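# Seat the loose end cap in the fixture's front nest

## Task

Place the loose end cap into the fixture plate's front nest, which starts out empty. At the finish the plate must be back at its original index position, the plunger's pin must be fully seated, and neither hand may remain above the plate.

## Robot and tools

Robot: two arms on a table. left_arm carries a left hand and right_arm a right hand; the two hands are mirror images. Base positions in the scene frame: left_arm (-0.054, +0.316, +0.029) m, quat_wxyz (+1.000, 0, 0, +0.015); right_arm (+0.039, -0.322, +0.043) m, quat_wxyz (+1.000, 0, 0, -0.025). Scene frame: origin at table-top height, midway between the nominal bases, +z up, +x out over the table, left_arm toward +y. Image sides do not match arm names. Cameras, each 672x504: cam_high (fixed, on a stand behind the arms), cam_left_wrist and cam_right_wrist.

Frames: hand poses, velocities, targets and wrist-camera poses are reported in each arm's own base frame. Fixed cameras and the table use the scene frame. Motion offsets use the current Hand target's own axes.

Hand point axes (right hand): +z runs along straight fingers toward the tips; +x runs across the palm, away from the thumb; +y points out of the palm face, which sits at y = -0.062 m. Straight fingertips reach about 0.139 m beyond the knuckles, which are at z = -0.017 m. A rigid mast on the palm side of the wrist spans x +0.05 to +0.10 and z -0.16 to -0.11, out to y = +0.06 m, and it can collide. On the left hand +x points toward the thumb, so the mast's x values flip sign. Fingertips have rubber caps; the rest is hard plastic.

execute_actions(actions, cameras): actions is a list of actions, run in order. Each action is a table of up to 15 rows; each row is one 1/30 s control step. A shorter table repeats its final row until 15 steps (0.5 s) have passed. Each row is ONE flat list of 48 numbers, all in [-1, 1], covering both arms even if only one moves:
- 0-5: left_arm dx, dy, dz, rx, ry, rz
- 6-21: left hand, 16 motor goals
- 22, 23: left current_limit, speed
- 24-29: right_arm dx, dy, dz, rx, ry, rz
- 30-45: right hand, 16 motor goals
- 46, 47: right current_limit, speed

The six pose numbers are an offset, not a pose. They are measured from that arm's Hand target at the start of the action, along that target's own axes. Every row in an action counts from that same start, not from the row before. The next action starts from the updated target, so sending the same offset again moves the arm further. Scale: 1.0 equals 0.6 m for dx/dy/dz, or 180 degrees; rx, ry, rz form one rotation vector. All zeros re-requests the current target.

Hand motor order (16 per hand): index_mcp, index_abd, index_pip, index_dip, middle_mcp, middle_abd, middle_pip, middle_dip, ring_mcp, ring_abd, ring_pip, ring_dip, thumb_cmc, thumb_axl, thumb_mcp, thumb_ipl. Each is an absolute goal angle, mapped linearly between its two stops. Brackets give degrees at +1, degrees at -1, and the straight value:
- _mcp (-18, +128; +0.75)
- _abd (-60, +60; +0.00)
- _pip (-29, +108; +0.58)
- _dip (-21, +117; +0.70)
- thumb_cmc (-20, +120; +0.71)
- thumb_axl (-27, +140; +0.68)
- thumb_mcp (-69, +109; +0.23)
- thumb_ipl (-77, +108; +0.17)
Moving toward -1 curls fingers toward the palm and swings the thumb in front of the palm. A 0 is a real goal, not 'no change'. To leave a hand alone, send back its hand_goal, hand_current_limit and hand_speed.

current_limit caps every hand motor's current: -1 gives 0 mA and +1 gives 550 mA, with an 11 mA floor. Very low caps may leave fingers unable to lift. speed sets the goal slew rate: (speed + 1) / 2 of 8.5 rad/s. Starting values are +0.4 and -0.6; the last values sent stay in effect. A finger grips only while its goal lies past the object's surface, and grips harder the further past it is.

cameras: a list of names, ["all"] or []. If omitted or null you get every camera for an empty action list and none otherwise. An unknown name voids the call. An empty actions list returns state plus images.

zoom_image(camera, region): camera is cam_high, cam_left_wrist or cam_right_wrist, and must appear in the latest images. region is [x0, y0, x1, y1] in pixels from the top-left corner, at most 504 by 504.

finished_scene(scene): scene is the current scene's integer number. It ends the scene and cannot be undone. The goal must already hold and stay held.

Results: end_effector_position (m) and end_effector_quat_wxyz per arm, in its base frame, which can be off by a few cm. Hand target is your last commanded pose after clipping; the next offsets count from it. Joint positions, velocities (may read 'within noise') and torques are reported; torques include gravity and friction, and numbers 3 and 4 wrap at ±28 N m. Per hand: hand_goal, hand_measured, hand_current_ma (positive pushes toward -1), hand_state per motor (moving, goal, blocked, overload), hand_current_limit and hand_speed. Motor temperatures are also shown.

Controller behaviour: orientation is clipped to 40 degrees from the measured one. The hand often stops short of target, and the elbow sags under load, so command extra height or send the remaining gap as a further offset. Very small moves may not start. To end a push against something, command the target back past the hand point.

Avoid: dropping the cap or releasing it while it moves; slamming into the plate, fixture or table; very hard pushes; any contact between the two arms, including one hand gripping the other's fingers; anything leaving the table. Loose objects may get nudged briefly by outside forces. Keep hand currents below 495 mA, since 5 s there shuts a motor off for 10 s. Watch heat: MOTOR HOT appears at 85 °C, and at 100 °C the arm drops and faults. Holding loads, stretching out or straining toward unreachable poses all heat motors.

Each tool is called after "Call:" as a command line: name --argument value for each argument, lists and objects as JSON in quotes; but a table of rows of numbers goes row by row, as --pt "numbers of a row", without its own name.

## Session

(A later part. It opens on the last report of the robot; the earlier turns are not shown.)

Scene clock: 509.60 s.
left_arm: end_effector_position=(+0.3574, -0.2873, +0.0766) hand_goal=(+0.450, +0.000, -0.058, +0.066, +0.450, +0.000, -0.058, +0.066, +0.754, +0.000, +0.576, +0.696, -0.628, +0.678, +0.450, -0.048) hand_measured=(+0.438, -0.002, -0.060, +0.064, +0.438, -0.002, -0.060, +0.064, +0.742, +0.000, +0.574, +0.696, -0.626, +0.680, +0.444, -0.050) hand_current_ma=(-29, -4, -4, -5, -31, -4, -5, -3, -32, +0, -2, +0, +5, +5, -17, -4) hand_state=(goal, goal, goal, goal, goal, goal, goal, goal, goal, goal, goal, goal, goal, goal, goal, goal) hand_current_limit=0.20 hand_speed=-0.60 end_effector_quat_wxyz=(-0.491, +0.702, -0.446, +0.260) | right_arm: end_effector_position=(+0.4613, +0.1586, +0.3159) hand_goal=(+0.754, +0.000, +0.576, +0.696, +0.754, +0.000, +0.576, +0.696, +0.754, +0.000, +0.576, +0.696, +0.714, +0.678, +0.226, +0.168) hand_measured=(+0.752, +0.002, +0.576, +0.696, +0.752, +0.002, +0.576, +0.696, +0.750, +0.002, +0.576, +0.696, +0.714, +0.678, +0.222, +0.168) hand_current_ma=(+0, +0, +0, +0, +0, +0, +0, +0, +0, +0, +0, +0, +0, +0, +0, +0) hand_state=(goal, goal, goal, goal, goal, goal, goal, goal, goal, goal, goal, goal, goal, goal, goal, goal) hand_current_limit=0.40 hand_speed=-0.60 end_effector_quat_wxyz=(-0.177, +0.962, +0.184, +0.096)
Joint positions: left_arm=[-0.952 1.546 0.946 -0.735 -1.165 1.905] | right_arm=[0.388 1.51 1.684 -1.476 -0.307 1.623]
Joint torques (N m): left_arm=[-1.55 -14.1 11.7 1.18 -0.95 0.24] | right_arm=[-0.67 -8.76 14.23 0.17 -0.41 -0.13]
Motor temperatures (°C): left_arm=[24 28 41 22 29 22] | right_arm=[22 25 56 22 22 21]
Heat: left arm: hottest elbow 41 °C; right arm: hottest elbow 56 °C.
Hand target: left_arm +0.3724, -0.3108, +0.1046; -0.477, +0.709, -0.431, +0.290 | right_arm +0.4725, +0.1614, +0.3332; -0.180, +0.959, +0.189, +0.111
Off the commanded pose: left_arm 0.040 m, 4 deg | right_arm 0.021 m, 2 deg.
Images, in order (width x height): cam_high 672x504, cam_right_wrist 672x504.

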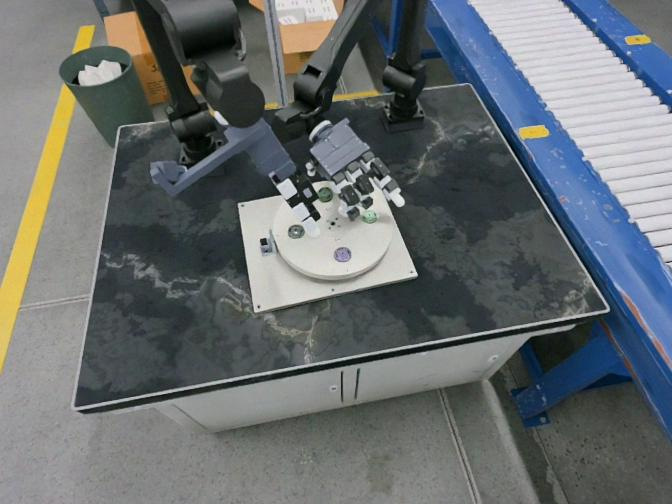

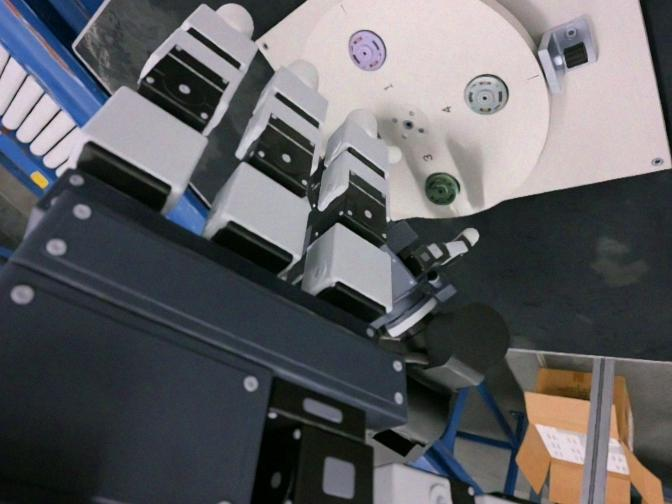

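Call:
execute_actions --actions '[[[-0.0155,-0.0012,-0.088,0,0,0,0.45,0,-0.058,0.065,0.45,0,-0.058,0.065,0.754,0,0.576,0.696,-0.629,0.678,0.45,-0.049,0.2,-0.6,0,0,0,0,0,0,0.754,0,0.576,0.696,0.754,0,0.576,0.696,0.754,0,0.576,0.696,0.714,0.678,0.226,0.168,0.4,-0.6]],[[-0.0503,0.0338,0.0277,0,0,0,0.03,0,-0.058,0.065,0.192,0,-0.4,-0.3,0.754,0,0.576,0.696,-0.629,0.678,0.45,-0.049,0.2,-0.3,0,0,0,0,0,0,0.754,0,0.576,0.696,0.754,0,0.576,0.696,0.754,0,0.576,0.696,0.714,0.678,0.226,0.168,0.4,-0.6]]]' --cameras '["cam_high","cam_right_wrist"]'

Call:
zoom_image --camera "cam_right_wrist" --region '[400, 140, 480, 220]'

Call:
zoom_image --camera "cam_high" --region '[290, 155, 350, 215]'

Scene clock: 558.33 s.
left_arm: end_effector_position=(+0.3160, -0.2970, +0.0962) hand_goal=(+0.030, +0.000, -0.058, +0.066, +0.192, +0.000, -0.400, -0.300, +0.754, +0.000, +0.576, +0.696, -0.628, +0.678, +0.450, -0.048) hand_measured=(+0.030, -0.002, -0.060, +0.064, +0.192, -0.002, -0.394, -0.298, +0.742, +0.000, +0.574, +0.696, -0.626, +0.680, +0.444, -0.050) hand_current_ma=(+0, -3, -2, -4, -1, -3, +12, +5, -32, +0, -2, +0, +5, +4, -16, -4) hand_state=(goal, goal, goal, goal, goal, goal, goal, goal, goal, goal, goal, goal, goal, goal, goal, goal) hand_current_limit=0.20 hand_speed=-0.30 end_effector_quat_wxyz=(-0.482, +0.703, -0.440, +0.282) | right_arm: end_effector_position=(+0.4613, +0.1586, +0.3159) hand_goal=(+0.754, +0.000, +0.576, +0.696, +0.754, +0.000, +0.576, +0.696, +0.754, +0.000, +0.576, +0.696, +0.714, +0.678, +0.226, +0.168) hand_measured=(+0.752, +0.002, +0.576, +0.696, +0.752, +0.002, +0.576, +0.696, +0.750, +0.002, +0.576, +0.696, +0.714, +0.678, +0.222, +0.168) hand_current_ma=(+0, +0, +0, +0, +0, +0, +0, +0, +0, +0, +0, +0, +0, +0, +0, +0) hand_state=(goal, goal, goal, goal, goal, goal, goal, goal, goal, goal, goal, goal, goal, goal, goal, goal) hand_current_limit=0.40 hand_speed=-0.60 end_effector_quat_wxyz=(-0.177, +0.962, +0.184, +0.096)
Joint positions: left_arm=[-1.052 1.484 0.936 -0.93 -1.183 1.7] | right_arm=[0.388 1.51 1.684 -1.476 -0.307 1.623]
Joint torques (N m): left_arm=[-1.08 -12.98 6.38 0.91 -0.97 0.01] | right_arm=[-0.73 -9.05 14.15 -0.02 -0.39 -0.13]
Motor temperatures (°C): left_arm=[24 28 48 22 30 22] | right_arm=[22 25 57 22 22 21]
Heat: left arm: hottest elbow 48 °C; right arm: hottest elbow 57 °C.
Hand target: left_arm +0.3180, -0.2944, +0.1000; -0.477, +0.709, -0.431, +0.290 | right_arm +0.4725, +0.1614, +0.3332; -0.180, +0.959, +0.189, +0.111
Off the commanded pose: left_arm 0.005 m, 2 deg | right_arm 0.021 m, 2 deg.
Images, in order (width x height): cam_high 672x504, cam_right_wrist 672x504.

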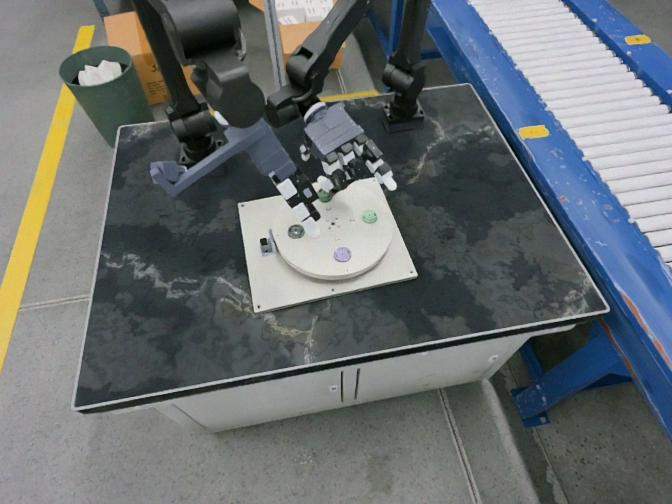

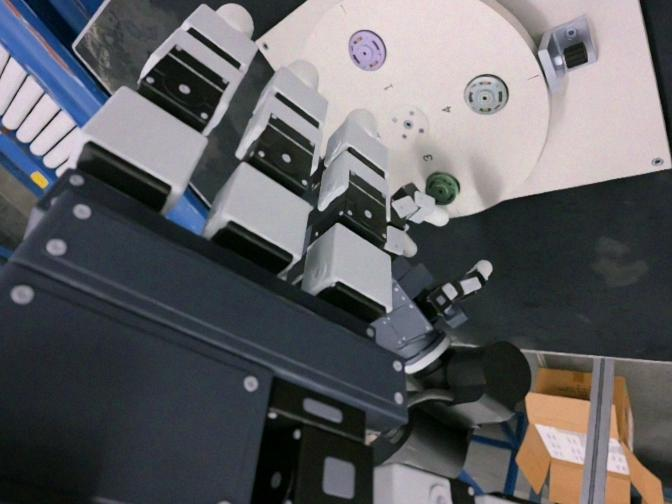

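Scaled by 6.300 from the camera's 672x504 image, which has a finer 960x720 frame.

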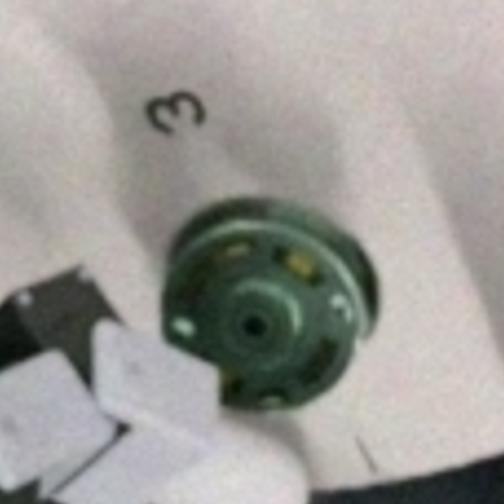

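Scaled by 8.400 from the camera's 672x504 image, which has a finer 960x720 frame.

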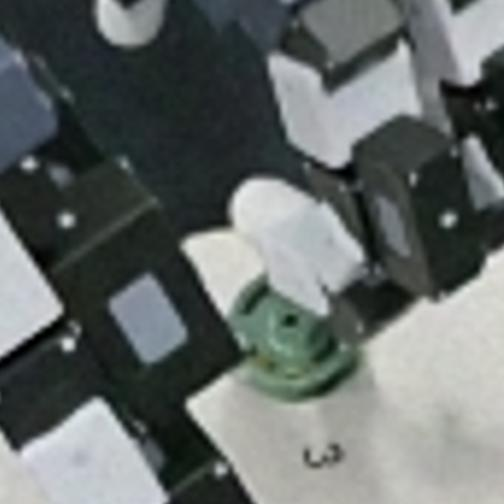

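Call:
execute_actions --actions '[[[0.0057,0.015,0.0252,0,0,0,0.03,0,-0.058,0.065,0.192,0,-0.4,-0.3,0.754,0,0.576,0.696,-0.629,0.678,0.45,-0.049,0.2,-0.3,0,0,0,0,0,0,0.754,0,0.576,0.696,0.754,0,0.576,0.696,0.754,0,0.576,0.696,0.714,0.678,0.226,0.168,0.4,-0.6]]]' --cameras '["cam_high","cam_right_wrist"]'

Call:
zoom_image --camera "cam_right_wrist" --region '[400, 140, 480, 220]'

Call:
zoom_image --camera "cam_high" --region '[290, 155, 350, 215]'

Scene clock: 572.73 s.
left_arm: end_effector_position=(+0.3289, -0.2967, +0.0910) hand_goal=(+0.030, +0.000, -0.058, +0.066, +0.192, +0.000, -0.400, -0.300, +0.754, +0.000, +0.576, +0.696, -0.628, +0.678, +0.450, -0.048) hand_measured=(+0.030, -0.002, -0.060, +0.064, +0.192, -0.002, -0.394, -0.298, +0.742, +0.000, +0.574, +0.696, -0.626, +0.680, +0.444, -0.050) hand_current_ma=(+0, -3, -2, -4, -1, -3, +11, +5, -32, +0, -2, +0, +4, +4, -16, -4) hand_state=(goal, goal, goal, goal, goal, goal, goal, goal, goal, goal, goal, goal, goal, goal, goal, goal) hand_current_limit=0.20 hand_speed=-0.30 end_effector_quat_wxyz=(-0.475, +0.711, -0.427, +0.295) | right_arm: end_effector_position=(+0.4613, +0.1586, +0.3159) hand_goal=(+0.754, +0.000, +0.576, +0.696, +0.754, +0.000, +0.576, +0.696, +0.754, +0.000, +0.576, +0.696, +0.714, +0.678, +0.226, +0.168) hand_measured=(+0.752, +0.002, +0.576, +0.696, +0.752, +0.002, +0.576, +0.696, +0.750, +0.002, +0.576, +0.696, +0.714, +0.678, +0.222, +0.168) hand_current_ma=(+0, +0, +0, +0, +0, +0, +0, +0, +0, +0, +0, +0, +0, +0, +0, +0) hand_state=(goal, goal, goal, goal, goal, goal, goal, goal, goal, goal, goal, goal, goal, goal, goal, goal) hand_current_limit=0.40 hand_speed=-0.60 end_effector_quat_wxyz=(-0.177, +0.962, +0.184, +0.096)
Joint positions: left_arm=[-1.024 1.484 0.914 -0.823 -1.18 1.748] | right_arm=[0.388 1.51 1.684 -1.476 -0.307 1.623]
Joint torques (N m): left_arm=[-0.97 -11.28 6.57 1.1 -0.94 0.2] | right_arm=[-0.67 -8.82 14.22 0.17 -0.4 -0.15]
Motor temperatures (°C): left_arm=[23 28 45 22 30 22] | right_arm=[22 25 57 22 22 21]
Heat: left arm: hottest elbow 45 °C; right arm: hottest elbow 57 °C.
Hand target: left_arm +0.3290, -0.2927, +0.0860; -0.477, +0.709, -0.431, +0.290 | right_arm +0.4725, +0.1614, +0.3332; -0.180, +0.959, +0.189, +0.111
Off the commanded pose: left_arm 0.007 m, 1 deg | right_arm 0.021 m, 2 deg.
Images, in order (width x height): cam_high 672x504, cam_right_wrist 672x504.

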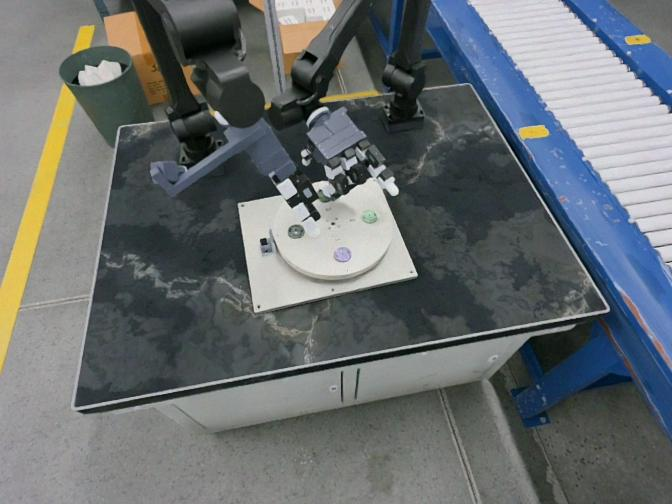

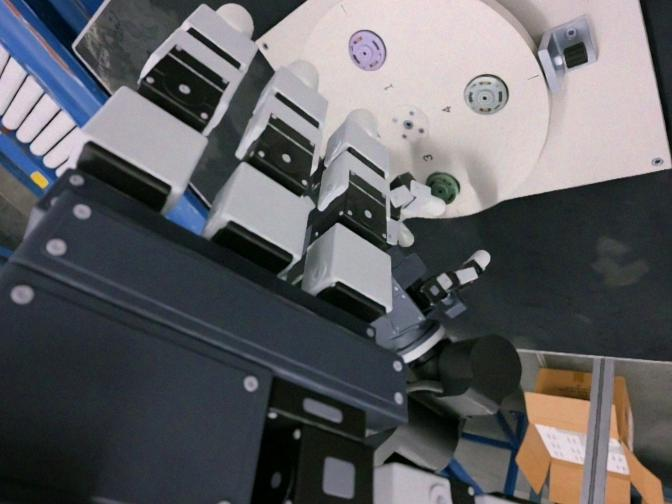

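Scaled by 6.300 from the camera's 672x504 image, which has a finer 960x720 frame.

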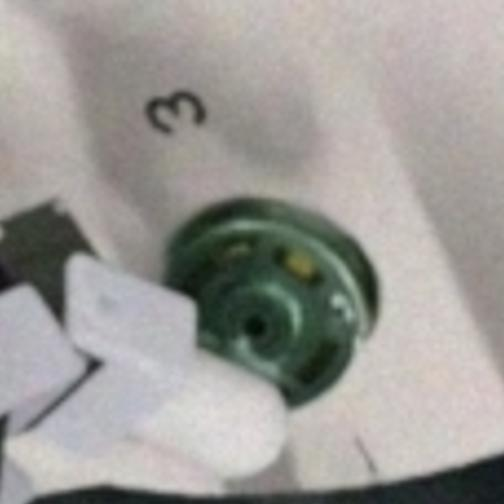

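Scaled by 8.400 from the camera's 672x504 image, which has a finer 960x720 frame.

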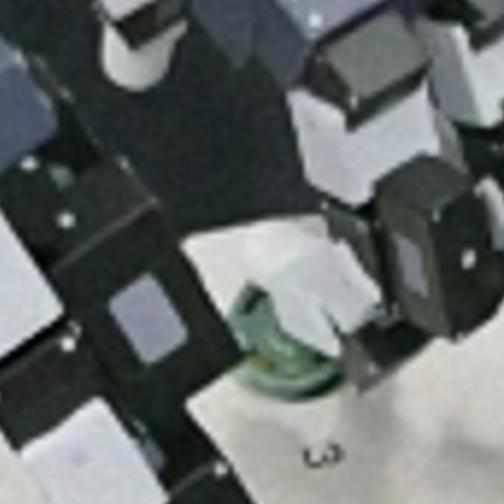

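Call:
execute_actions --actions '[[[0.001,0.0186,0.0085,0,0,0,0.03,0,-0.058,0.065,0.192,0,-0.4,-0.3,0.754,0,0.576,0.696,-0.629,0.678,0.45,-0.049,0.2,-0.3,0,0,0,0,0,0,0.754,0,0.576,0.696,0.754,0,0.576,0.696,0.754,0,0.576,0.696,0.714,0.678,0.226,0.168,0.4,-0.6]]]' --cameras '["cam_high","cam_right_wrist"]'

Call:
zoom_image --camera "cam_right_wrist" --region '[400, 140, 480, 220]'

Scene clock: 578.23 s.
left_arm: end_effector_position=(+0.3291, -0.2973, +0.0801) hand_goal=(+0.030, +0.000, -0.058, +0.066, +0.192, +0.000, -0.400, -0.300, +0.754, +0.000, +0.576, +0.696, -0.628, +0.678, +0.450, -0.048) hand_measured=(+0.030, -0.002, -0.060, +0.064, +0.192, -0.002, -0.394, -0.298, +0.742, +0.000, +0.574, +0.696, -0.626, +0.680, +0.444, -0.050) hand_current_ma=(+0, -3, -2, -4, -1, -3, +11, +5, -32, +0, -2, +0, +4, +4, -16, -4) hand_state=(goal, goal, goal, goal, goal, goal, goal, goal, goal, goal, goal, goal, goal, goal, goal, goal) hand_current_limit=0.20 hand_speed=-0.30 end_effector_quat_wxyz=(-0.474, +0.711, -0.427, +0.296) | right_arm: end_effector_position=(+0.4613, +0.1586, +0.3159) hand_goal=(+0.754, +0.000, +0.576, +0.696, +0.754, +0.000, +0.576, +0.696, +0.754, +0.000, +0.576, +0.696, +0.714, +0.678, +0.226, +0.168) hand_measured=(+0.752, +0.002, +0.576, +0.696, +0.752, +0.002, +0.576, +0.696, +0.750, +0.002, +0.576, +0.696, +0.714, +0.678, +0.222, +0.168) hand_current_ma=(+0, +0, +0, +0, +0, +0, +0, +0, +0, +0, +0, +0, +0, +0, +0, +0) hand_state=(goal, goal, goal, goal, goal, goal, goal, goal, goal, goal, goal, goal, goal, goal, goal, goal) hand_current_limit=0.40 hand_speed=-0.60 end_effector_quat_wxyz=(-0.177, +0.962, +0.184, +0.096)
Joint positions: left_arm=[-1.024 1.501 0.898 -0.783 -1.179 1.752] | right_arm=[0.388 1.51 1.684 -1.476 -0.307 1.623]
Joint torques (N m): left_arm=[-0.79 -10.99 6.43 1.07 -0.94 0.17] | right_arm=[-0.91 -8.76 14.23 0.12 -0.39 -0.18]
Motor temperatures (°C): left_arm=[23 27 44 22 30 22] | right_arm=[22 25 57 22 22 21]
Heat: left arm: hottest elbow 44 °C; right arm: hottest elbow 57 °C.
Hand target: left_arm +0.3297, -0.2929, +0.0737; -0.477, +0.709, -0.431, +0.290 | right_arm +0.4725, +0.1614, +0.3332; -0.180, +0.959, +0.189, +0.111
Off the commanded pose: left_arm 0.008 m, 1 deg | right_arm 0.021 m, 2 deg.
Images, in order (width x height): cam_high 672x504, cam_right_wrist 672x504.

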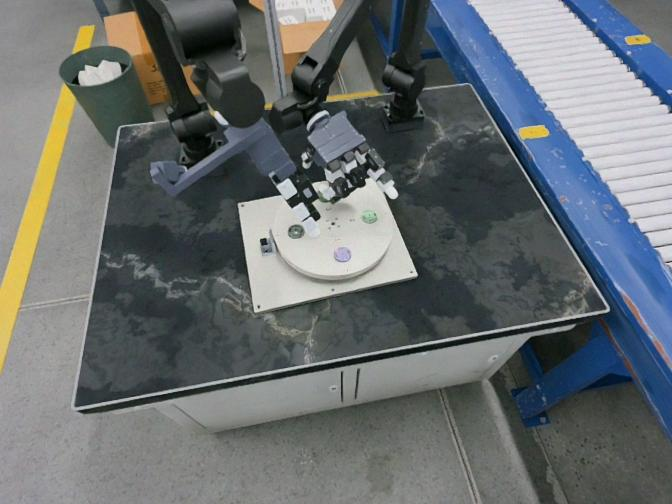

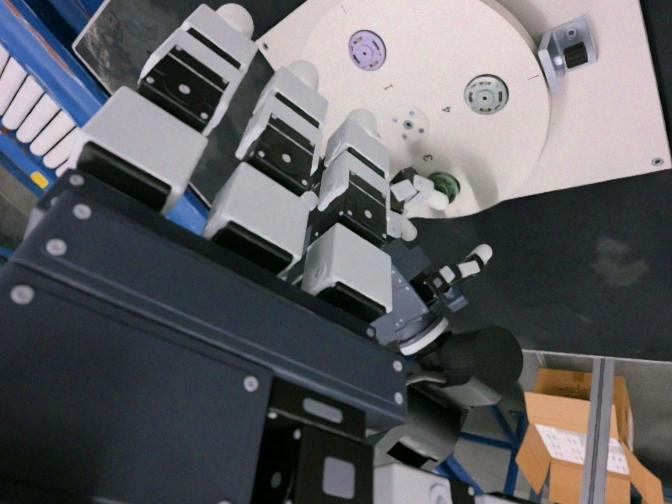

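Scaled by 6.300 from the camera's 672x504 image, which has a finer 960x720 frame.

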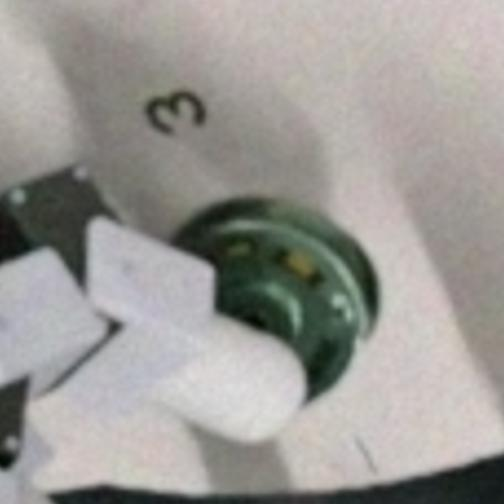

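Call:
execute_actions --actions '[[[0.001,0.0139,0.0065,0,0,0,0.03,0,-0.058,0.065,0.192,0,-0.4,-0.3,0.754,0,0.576,0.696,-0.629,0.678,0.45,-0.049,0.2,-0.3,0,0,0,0,0,0,0.754,0,0.576,0.696,0.754,0,0.576,0.696,0.754,0,0.576,0.696,0.714,0.678,0.226,0.168,0.4,-0.6]]]' --cameras '["cam_high","cam_right_wrist"]'

Call:
zoom_image --camera "cam_right_wrist" --region '[400, 140, 480, 220]'

Scene clock: 583.23 s.
left_arm: end_effector_position=(+0.3300, -0.2982, +0.0720) hand_goal=(+0.030, +0.000, -0.058, +0.066, +0.192, +0.000, -0.400, -0.300, +0.754, +0.000, +0.576, +0.696, -0.628, +0.678, +0.450, -0.048) hand_measured=(+0.028, -0.002, -0.060, +0.062, +0.192, -0.002, -0.394, -0.298, +0.742, +0.000, +0.574, +0.696, -0.626, +0.680, +0.444, -0.050) hand_current_ma=(-3, -3, -5, -6, -1, -3, +11, +5, -32, +0, -2, +0, +4, +4, -16, -4) hand_state=(goal, goal, goal, goal, goal, goal, goal, goal, goal, goal, goal, goal, goal, goal, goal, goal) hand_current_limit=0.20 hand_speed=-0.30 end_effector_quat_wxyz=(-0.473, +0.711, -0.426, +0.297) | right_arm: end_effector_position=(+0.4613, +0.1586, +0.3159) hand_goal=(+0.754, +0.000, +0.576, +0.696, +0.754, +0.000, +0.576, +0.696, +0.754, +0.000, +0.576, +0.696, +0.714, +0.678, +0.226, +0.168) hand_measured=(+0.752, +0.002, +0.576, +0.696, +0.752, +0.002, +0.576, +0.696, +0.750, +0.002, +0.576, +0.696, +0.714, +0.678, +0.222, +0.168) hand_current_ma=(+0, +0, +0, +0, +0, +0, +0, +0, +0, +0, +0, +0, +0, +0, +0, +0) hand_state=(goal, goal, goal, goal, goal, goal, goal, goal, goal, goal, goal, goal, goal, goal, goal, goal) hand_current_limit=0.40 hand_speed=-0.60 end_effector_quat_wxyz=(-0.177, +0.962, +0.184, +0.096)
Joint positions: left_arm=[-1.023 1.516 0.888 -0.754 -1.179 1.755] | right_arm=[0.388 1.51 1.684 -1.476 -0.307 1.623]
Joint torques (N m): left_arm=[-0.97 -11.16 6.24 1.16 -0.92 0.19] | right_arm=[-0.62 -8.88 14.09 0.23 -0.41 -0.18]
Motor temperatures (°C): left_arm=[23 28 44 22 30 22] | right_arm=[22 25 57 22 22 21]
Heat: left arm: hottest elbow 44 °C; right arm: hottest elbow 57 °C.
Hand target: left_arm +0.3305, -0.2932, +0.0646; -0.477, +0.709, -0.431, +0.290 | right_arm +0.4725, +0.1614, +0.3332; -0.180, +0.959, +0.189, +0.111
Off the commanded pose: left_arm 0.009 m, 1 deg | right_arm 0.021 m, 2 deg.
Images, in order (width x height): cam_high 672x504, cam_right_wrist 672x504.

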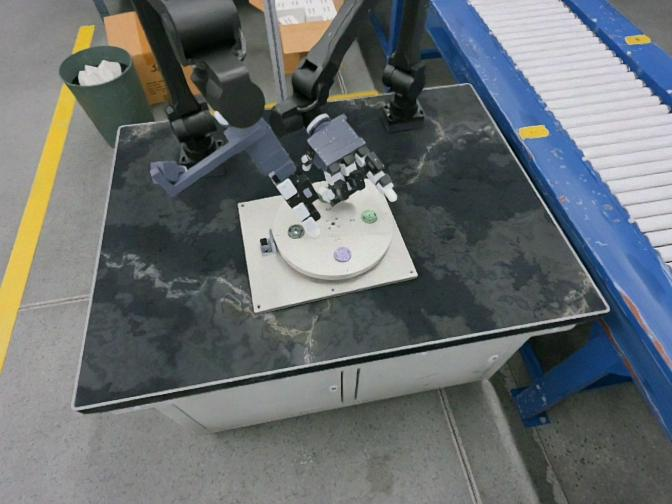

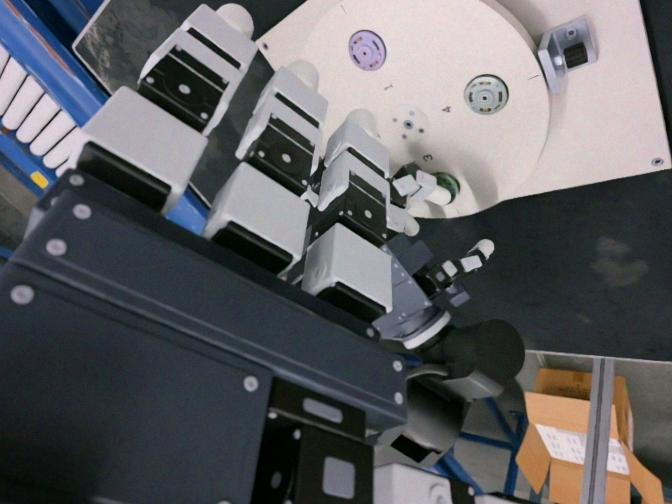

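Scaled by 6.300 from the camera's 672x504 image, which has a finer 960x720 frame.

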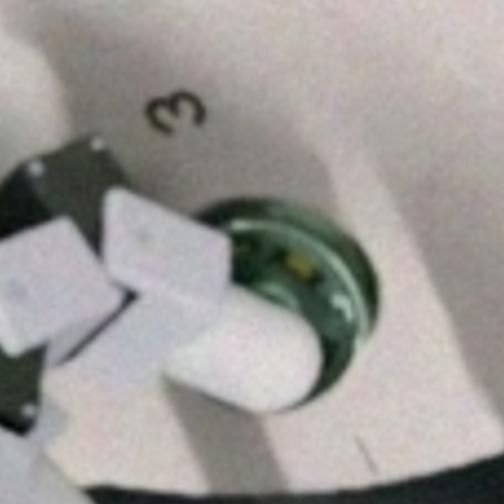

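Call:
execute_actions --actions '[[[0.002,0.012,0.009,0,0,0,0.03,0,-0.058,0.065,0.192,0,-0.4,-0.3,0.754,0,0.576,0.696,-0.629,0.678,0.45,-0.049,0.2,-0.3,0,0,0,0,0,0,0.754,0,0.576,0.696,0.754,0,0.576,0.696,0.754,0,0.576,0.696,0.714,0.678,0.226,0.168,0.4,-0.6]]]' --cameras '["cam_right_wrist"]'

Call:
zoom_image --camera "cam_right_wrist" --region '[400, 140, 480, 220]'

Scene clock: 588.33 s.
left_arm: end_effector_position=(+0.3340, -0.3005, +0.0686) hand_goal=(+0.030, +0.000, -0.058, +0.066, +0.192, +0.000, -0.400, -0.300, +0.754, +0.000, +0.576, +0.696, -0.628, +0.678, +0.450, -0.048) hand_measured=(+0.020, -0.002, -0.070, +0.056, +0.192, -0.002, -0.394, -0.298, +0.742, +0.000, +0.574, +0.696, -0.626, +0.680, +0.444, -0.050) hand_current_ma=(-27, -3, -27, -21, -1, -3, +11, +5, -32, +0, -2, +0, +3, +4, -16, -4) hand_state=(goal, goal, goal, goal, goal, goal, goal, goal, goal, goal, goal, goal, goal, goal, goal, goal) hand_current_limit=0.20 hand_speed=-0.30 end_effector_quat_wxyz=(-0.471, +0.713, -0.422, +0.303) | right_arm: end_effector_position=(+0.4613, +0.1586, +0.3159) hand_goal=(+0.754, +0.000, +0.576, +0.696, +0.754, +0.000, +0.576, +0.696, +0.754, +0.000, +0.576, +0.696, +0.714, +0.678, +0.226, +0.168) hand_measured=(+0.752, +0.002, +0.576, +0.696, +0.752, +0.002, +0.576, +0.696, +0.750, +0.002, +0.576, +0.696, +0.714, +0.678, +0.222, +0.168) hand_current_ma=(+0, +0, +0, +0, +0, +0, +0, +0, +0, +0, +0, +0, +0, +0, +0, +0) hand_state=(goal, goal, goal, goal, goal, goal, goal, goal, goal, goal, goal, goal, goal, goal, goal, goal) hand_current_limit=0.40 hand_speed=-0.60 end_effector_quat_wxyz=(-0.177, +0.962, +0.184, +0.096)
Joint positions: left_arm=[-1.018 1.524 0.883 -0.715 -1.18 1.765] | right_arm=[0.388 1.51 1.684 -1.476 -0.307 1.623]
Joint torques (N m): left_arm=[-1.03 -10.05 5.87 1.14 -0.86 0.2] | right_arm=[-0.26 -9.23 14.31 0.13 -0.42 -0.15]
Motor temperatures (°C): left_arm=[23 28 43 22 30 22] | right_arm=[22 25 57 22 22 21]
Heat: left arm: hottest elbow 43 °C; right arm: hottest elbow 57 °C.
Hand target: left_arm +0.3330, -0.2934, +0.0560; -0.477, +0.709, -0.431, +0.290 | right_arm +0.4725, +0.1614, +0.3332; -0.180, +0.959, +0.189, +0.111
Off the commanded pose: left_arm 0.015 m, 2 deg | right_arm 0.021 m, 2 deg.
Images, in order (width x height): cam_right_wrist 672x504.

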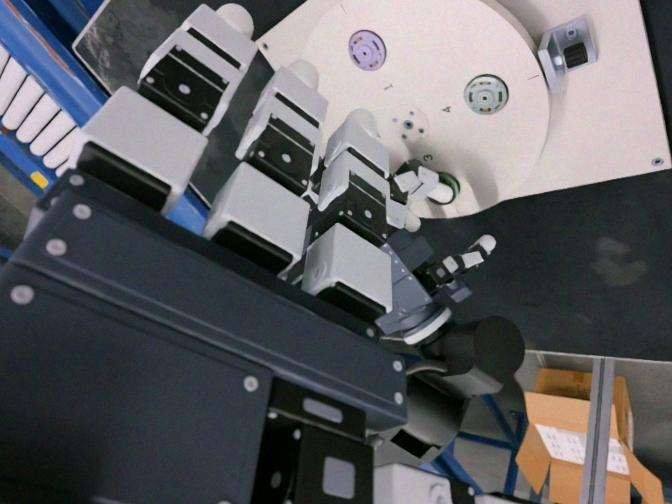

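Scaled by 6.300 from the camera's 672x504 image, which has a finer 960x720 frame.

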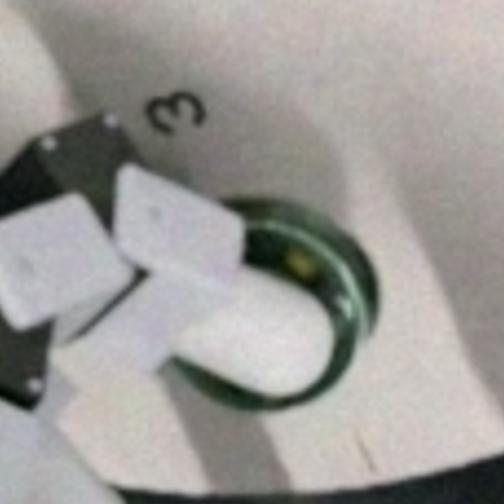

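Call:
execute_actions --actions '[[[0.0032,-0.0004,0.0143,0,0,0,0.03,0,-0.058,0.065,0.192,0,-0.4,-0.3,0.754,0,0.576,0.696,-0.629,0.678,0.45,-0.049,0.2,-0.3,0,0,0,0,0,0,0.754,0,0.576,0.696,0.754,0,0.576,0.696,0.754,0,0.576,0.696,0.714,0.678,0.226,0.168,0.4,-0.6]]]' --cameras '["cam_right_wrist"]'

Call:
zoom_image --camera "cam_right_wrist" --region '[400, 140, 480, 220]'

Scene clock: 599.33 s.
left_arm: end_effector_position=(+0.3427, -0.3007, +0.0653) hand_goal=(+0.030, +0.000, -0.058, +0.066, +0.192, +0.000, -0.400, -0.300, +0.754, +0.000, +0.576, +0.696, -0.628, +0.678, +0.450, -0.048) hand_measured=(+0.018, +0.000, -0.070, +0.056, +0.192, -0.002, -0.394, -0.298, +0.742, +0.000, +0.574, +0.696, -0.626, +0.680, +0.444, -0.050) hand_current_ma=(-32, +0, -28, -21, -1, -3, +11, +5, -32, +0, -2, +0, +3, +4, -16, -4) hand_state=(goal, goal, goal, goal, goal, goal, goal, goal, goal, goal, goal, goal, goal, goal, goal, goal) hand_current_limit=0.20 hand_speed=-0.30 end_effector_quat_wxyz=(-0.470, +0.714, -0.419, +0.305) | right_arm: end_effector_position=(+0.4613, +0.1586, +0.3159) hand_goal=(+0.754, +0.000, +0.576, +0.696, +0.754, +0.000, +0.576, +0.696, +0.754, +0.000, +0.576, +0.696, +0.714, +0.678, +0.226, +0.168) hand_measured=(+0.752, +0.002, +0.576, +0.696, +0.752, +0.002, +0.576, +0.696, +0.750, +0.002, +0.576, +0.696, +0.714, +0.678, +0.222, +0.168) hand_current_ma=(+0, +0, +0, +0, +0, +0, +0, +0, +0, +0, +0, +0, +0, +0, +0, +0) hand_state=(goal, goal, goal, goal, goal, goal, goal, goal, goal, goal, goal, goal, goal, goal, goal, goal) hand_current_limit=0.40 hand_speed=-0.60 end_effector_quat_wxyz=(-0.177, +0.962, +0.184, +0.096)
Joint positions: left_arm=[-1 1.533 0.88 -0.656 -1.175 1.808] | right_arm=[0.388 1.51 1.684 -1.476 -0.307 1.623]
Joint torques (N m): left_arm=[-0.85 -10.75 5.74 1.03 -0.86 0.3] | right_arm=[-0.5 -8.88 14.28 0.16 -0.39 -0.14]
Motor temperatures (°C): left_arm=[23 28 42 22 30 22] | right_arm=[22 25 58 22 22 21]
Heat: left arm: hottest elbow 42 °C; right arm: hottest elbow 58 °C.
Hand target: left_arm +0.3411, -0.2913, +0.0529; -0.477, +0.709, -0.431, +0.290 | right_arm +0.4725, +0.1614, +0.3332; -0.180, +0.959, +0.189, +0.111
Off the commanded pose: left_arm 0.016 m, 2 deg | right_arm 0.021 m, 2 deg.
Images, in order (width x height): cam_right_wrist 672x504.

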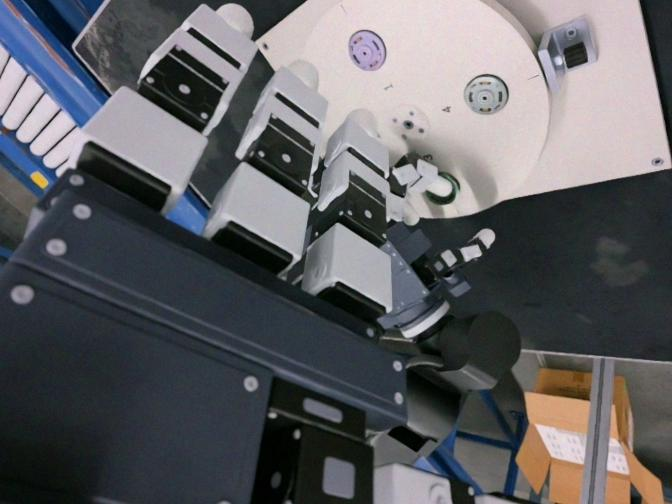

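Scaled by 6.300 from the camera's 672x504 image, which has a finer 960x720 frame.

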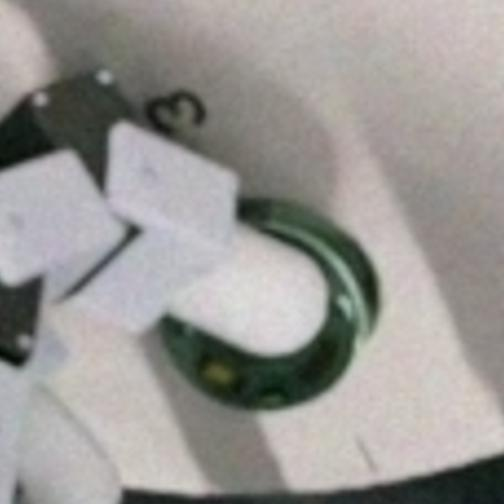

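Call:
execute_actions --actions '[[[0,-0.0386,-0.0156,0,0,0,0.03,0,-0.058,0.065,0.192,0,-0.4,-0.3,0.754,0,0.576,0.696,-0.629,0.678,0.45,-0.049,0.2,-0.3,0,0,0,0,0,0,0.754,0,0.576,0.696,0.754,0,0.576,0.696,0.754,0,0.576,0.696,0.714,0.678,0.226,0.168,0.4,-0.6]],[[0.0182,-0.017,-0.1005,0,0,0,0.03,0,-0.058,0.065,0.192,0,-0.4,-0.3,0.754,0,0.576,0.696,-0.629,0.678,0.45,-0.049,0.2,-0.3,0,0,0,0,0,0,0.754,0,0.576,0.696,0.754,0,0.576,0.696,0.754,0,0.576,0.696,0.714,0.678,0.226,0.168,0.4,-0.6]],[[-0.0477,0.0318,0.0325,0,0,0,0.03,0,-0.058,0.065,0.192,0,-0.4,-0.3,0.754,0,0.576,0.696,-0.629,0.678,0.45,-0.049,0.2,-0.3,0,0,0,0,0,0,0.754,0,0.576,0.696,0.754,0,0.576,0.696,0.754,0,0.576,0.696,0.714,0.678,0.226,0.168,0.4,-0.6]]]' --cameras '["cam_high","cam_right_wrist"]'

Call:
zoom_image --camera "cam_right_wrist" --region '[400, 150, 480, 230]'

Call:
zoom_image --camera "cam_high" --region '[290, 155, 350, 215]'

Scene clock: 619.00 s.
left_arm: end_effector_position=(+0.2942, -0.2965, +0.0841) hand_goal=(+0.030, +0.000, -0.058, +0.066, +0.192, +0.000, -0.400, -0.300, +0.754, +0.000, +0.576, +0.696, -0.628, +0.678, +0.450, -0.048) hand_measured=(+0.026, +0.004, -0.060, +0.064, +0.190, -0.002, -0.394, -0.298, +0.742, +0.000, +0.574, +0.696, -0.626, +0.680, +0.444, -0.050) hand_current_ma=(-6, +5, -2, -4, -2, -3, +11, +5, -32, +0, -2, +0, +3, +4, -16, -4) hand_state=(goal, goal, goal, goal, goal, goal, goal, goal, goal, goal, goal, goal, goal, goal, goal, goal) hand_current_limit=0.20 hand_speed=-0.30 end_effector_quat_wxyz=(-0.480, +0.704, -0.440, +0.284) | right_arm: end_effector_position=(+0.4613, +0.1586, +0.3159) hand_goal=(+0.754, +0.000, +0.576, +0.696, +0.754, +0.000, +0.576, +0.696, +0.754, +0.000, +0.576, +0.696, +0.714, +0.678, +0.226, +0.168) hand_measured=(+0.752, +0.002, +0.576, +0.696, +0.752, +0.002, +0.576, +0.696, +0.750, +0.002, +0.576, +0.696, +0.714, +0.678, +0.222, +0.168) hand_current_ma=(+0, +0, +0, +0, +0, +0, +0, +0, +0, +0, +0, +0, +0, +0, +0, +0) hand_state=(goal, goal, goal, goal, goal, goal, goal, goal, goal, goal, goal, goal, goal, goal, goal, goal) hand_current_limit=0.40 hand_speed=-0.60 end_effector_quat_wxyz=(-0.177, +0.962, +0.184, +0.096)
Joint positions: left_arm=[-1.101 1.495 0.911 -1.007 -1.183 1.574] | right_arm=[0.388 1.51 1.684 -1.476 -0.307 1.623]
Joint torques (N m): left_arm=[-0.91 -12.34 6.23 0.73 -1.03 -0.04] | right_arm=[-0.97 -9.41 14.12 0.23 -0.4 -0.15]
Motor temperatures (°C): left_arm=[23 28 41 22 29 22] | right_arm=[22 25 58 22 22 21]
Heat: left arm: hottest elbow 41 °C; right arm: hottest elbow 58 °C.
Hand target: left_arm +0.2964, -0.2945, +0.0850; -0.477, +0.709, -0.431, +0.290 | right_arm +0.4725, +0.1614, +0.3332; -0.180, +0.959, +0.189, +0.111
Off the commanded pose: left_arm 0.003 m, 1 deg | right_arm 0.021 m, 2 deg.
Images, in order (width x height): cam_high 672x504, cam_right_wrist 672x504.

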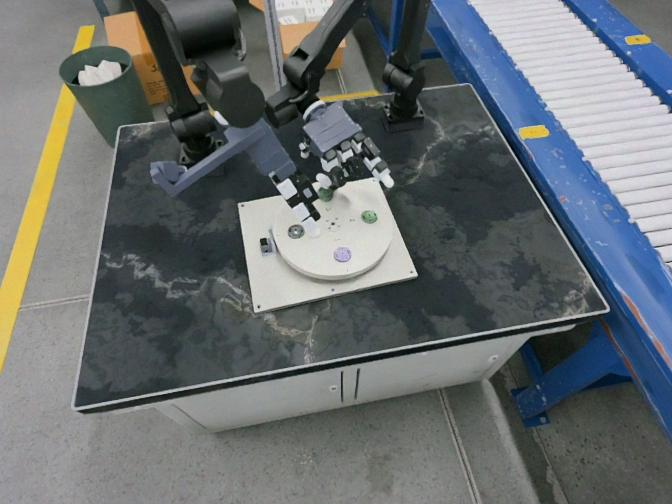

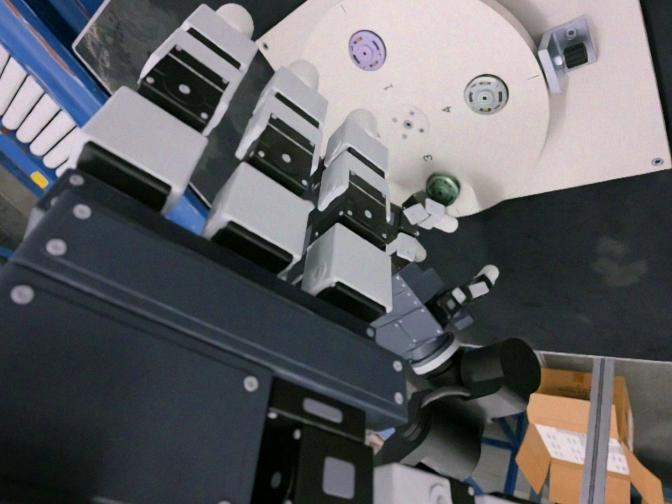

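Scaled by 6.300 from the camera's 672x504 image, which has a finer 960x720 frame.

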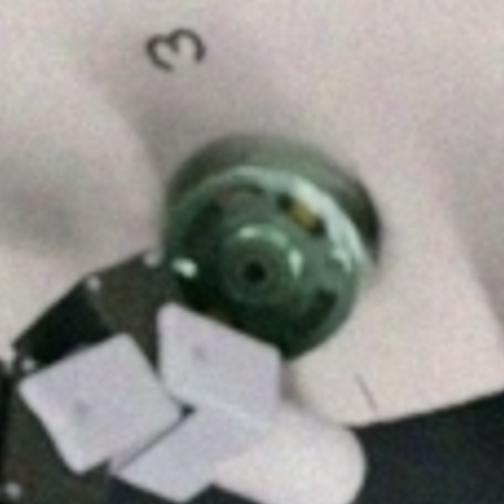

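Scaled by 8.400 from the camera's 672x504 image, which has a finer 960x720 frame.

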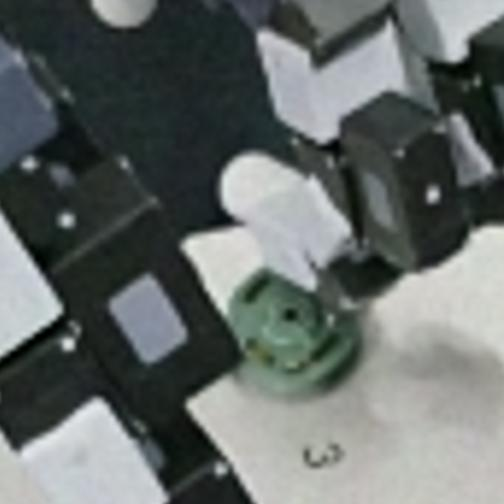

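Call:
zoom_image --camera "cam_high" --region '[312, 182, 338, 206]'

Call:
zoom_image --camera "cam_right_wrist" --region '[420, 165, 466, 210]'

Call:
zoom_image --camera "cam_high" --region '[357, 203, 383, 227]'

Scaled by 19.385 from the camera's 672x504 image, which has a finer 960x720 frame.

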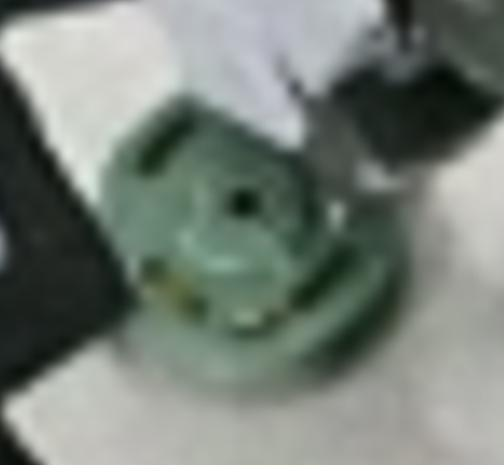

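Scaled by 10.957 from the camera's 672x504 image, which has a finer 960x720 frame.

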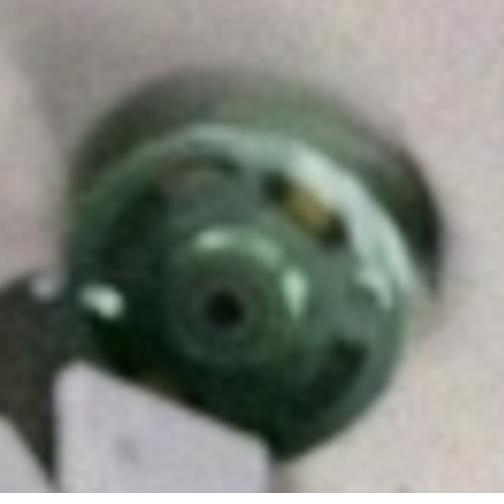

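Scaled by 19.385 from the camera's 672x504 image, which has a finer 960x720 frame.

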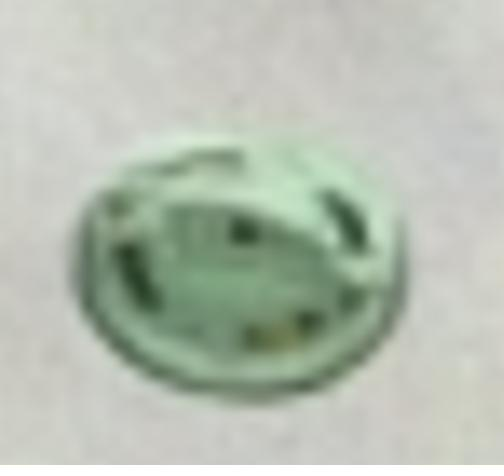

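Call:
execute_actions --actions '[[[0.032,0.0168,0.003,0,0,0,0.03,0,-0.058,0.065,0.192,0,-0.4,-0.3,0.754,0,0.576,0.696,-0.629,0.678,0.45,-0.049,0.2,-0.3,0,0,0,0,0,0,0.754,0,0.576,0.696,0.754,0,0.576,0.696,0.754,0,0.576,0.696,0.714,0.678,0.226,0.168,0.4,-0.6]]]' --cameras '["cam_high","cam_right_wrist"]'

Call:
zoom_image --camera "cam_right_wrist" --region '[415, 160, 475, 220]'

Call:
zoom_image --camera "cam_high" --region '[300, 175, 340, 210]'

Scene clock: 660.00 s.
left_arm: end_effector_position=(+0.2947, -0.2969, +0.0667) hand_goal=(+0.030, +0.000, -0.058, +0.066, +0.192, +0.000, -0.400, -0.300, +0.754, +0.000, +0.576, +0.696, -0.628, +0.678, +0.450, -0.048) hand_measured=(+0.028, +0.002, -0.060, +0.064, +0.190, -0.002, -0.394, -0.298, +0.742, +0.000, +0.574, +0.696, -0.626, +0.680, +0.444, -0.050) hand_current_ma=(-5, +4, -2, -4, -2, -3, +11, +5, -32, +0, -2, +0, +3, +4, -16, -4) hand_state=(goal, goal, goal, goal, goal, goal, goal, goal, goal, goal, goal, goal, goal, goal, goal, goal) hand_current_limit=0.20 hand_speed=-0.30 end_effector_quat_wxyz=(-0.487, +0.700, -0.445, +0.273) | right_arm: end_effector_position=(+0.4613, +0.1586, +0.3159) hand_goal=(+0.754, +0.000, +0.576, +0.696, +0.754, +0.000, +0.576, +0.696, +0.754, +0.000, +0.576, +0.696, +0.714, +0.678, +0.226, +0.168) hand_measured=(+0.752, +0.002, +0.576, +0.696, +0.752, +0.002, +0.576, +0.696, +0.750, +0.002, +0.576, +0.696, +0.714, +0.678, +0.222, +0.168) hand_current_ma=(+0, +0, +0, +0, +0, +0, +0, +0, +0, +0, +0, +0, +0, +0, +0, +0) hand_state=(goal, goal, goal, goal, goal, goal, goal, goal, goal, goal, goal, goal, goal, goal, goal, goal) hand_current_limit=0.40 hand_speed=-0.60 end_effector_quat_wxyz=(-0.177, +0.962, +0.184, +0.096)
Joint positions: left_arm=[-1.101 1.542 0.911 -0.995 -1.184 1.566] | right_arm=[0.388 1.51 1.684 -1.476 -0.307 1.623]
Joint torques (N m): left_arm=[-1.67 -10.87 9.24 0.69 -0.99 -0.09] | right_arm=[-0.44 -9.05 14.22 0.24 -0.39 -0.14]
Motor temperatures (°C): left_arm=[23 28 39 22 30 22] | right_arm=[22 25 59 22 22 21]
Heat: left arm: hottest elbow 39 °C; right arm: hottest elbow 59 °C.
Hand target: left_arm +0.3034, -0.3125, +0.0749; -0.477, +0.709, -0.431, +0.290 | right_arm +0.4725, +0.1614, +0.3332; -0.180, +0.959, +0.189, +0.111
Off the commanded pose: left_arm 0.020 m, 3 deg | right_arm 0.021 m, 2 deg.
Images, in order (width x height): cam_high 672x504, cam_right_wrist 672x504.

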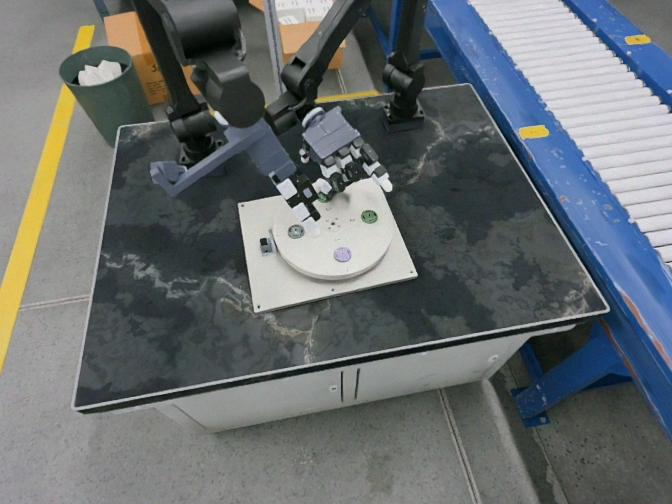

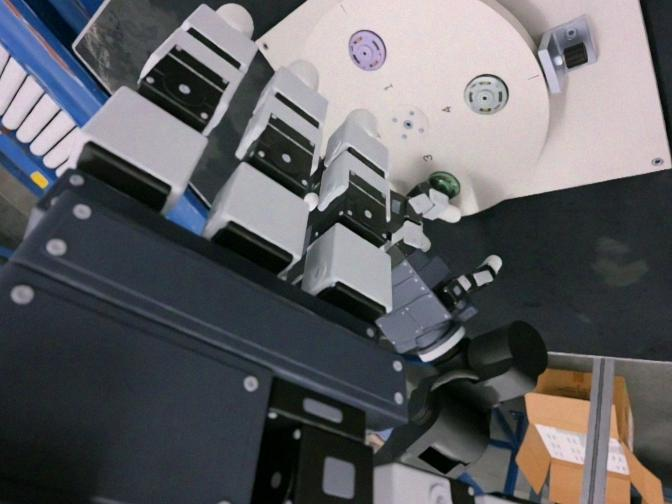

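Scaled by 8.400 from the camera's 672x504 image, which has a finer 960x720 frame.

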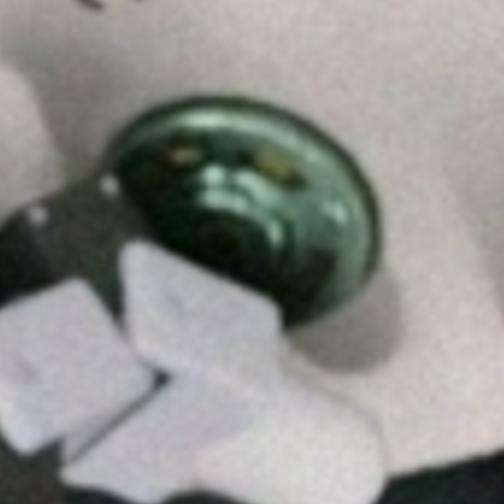

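Scaled by 12.600 from the camera's 672x504 image, which has a finer 960x720 frame.

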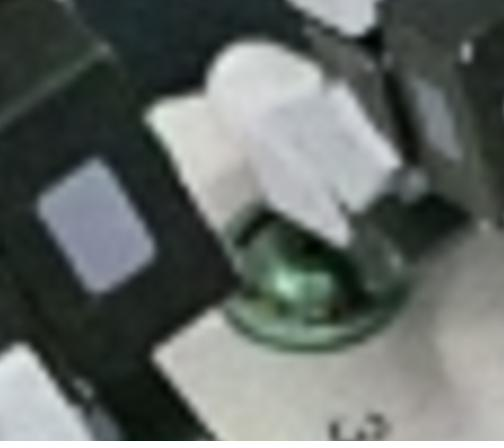

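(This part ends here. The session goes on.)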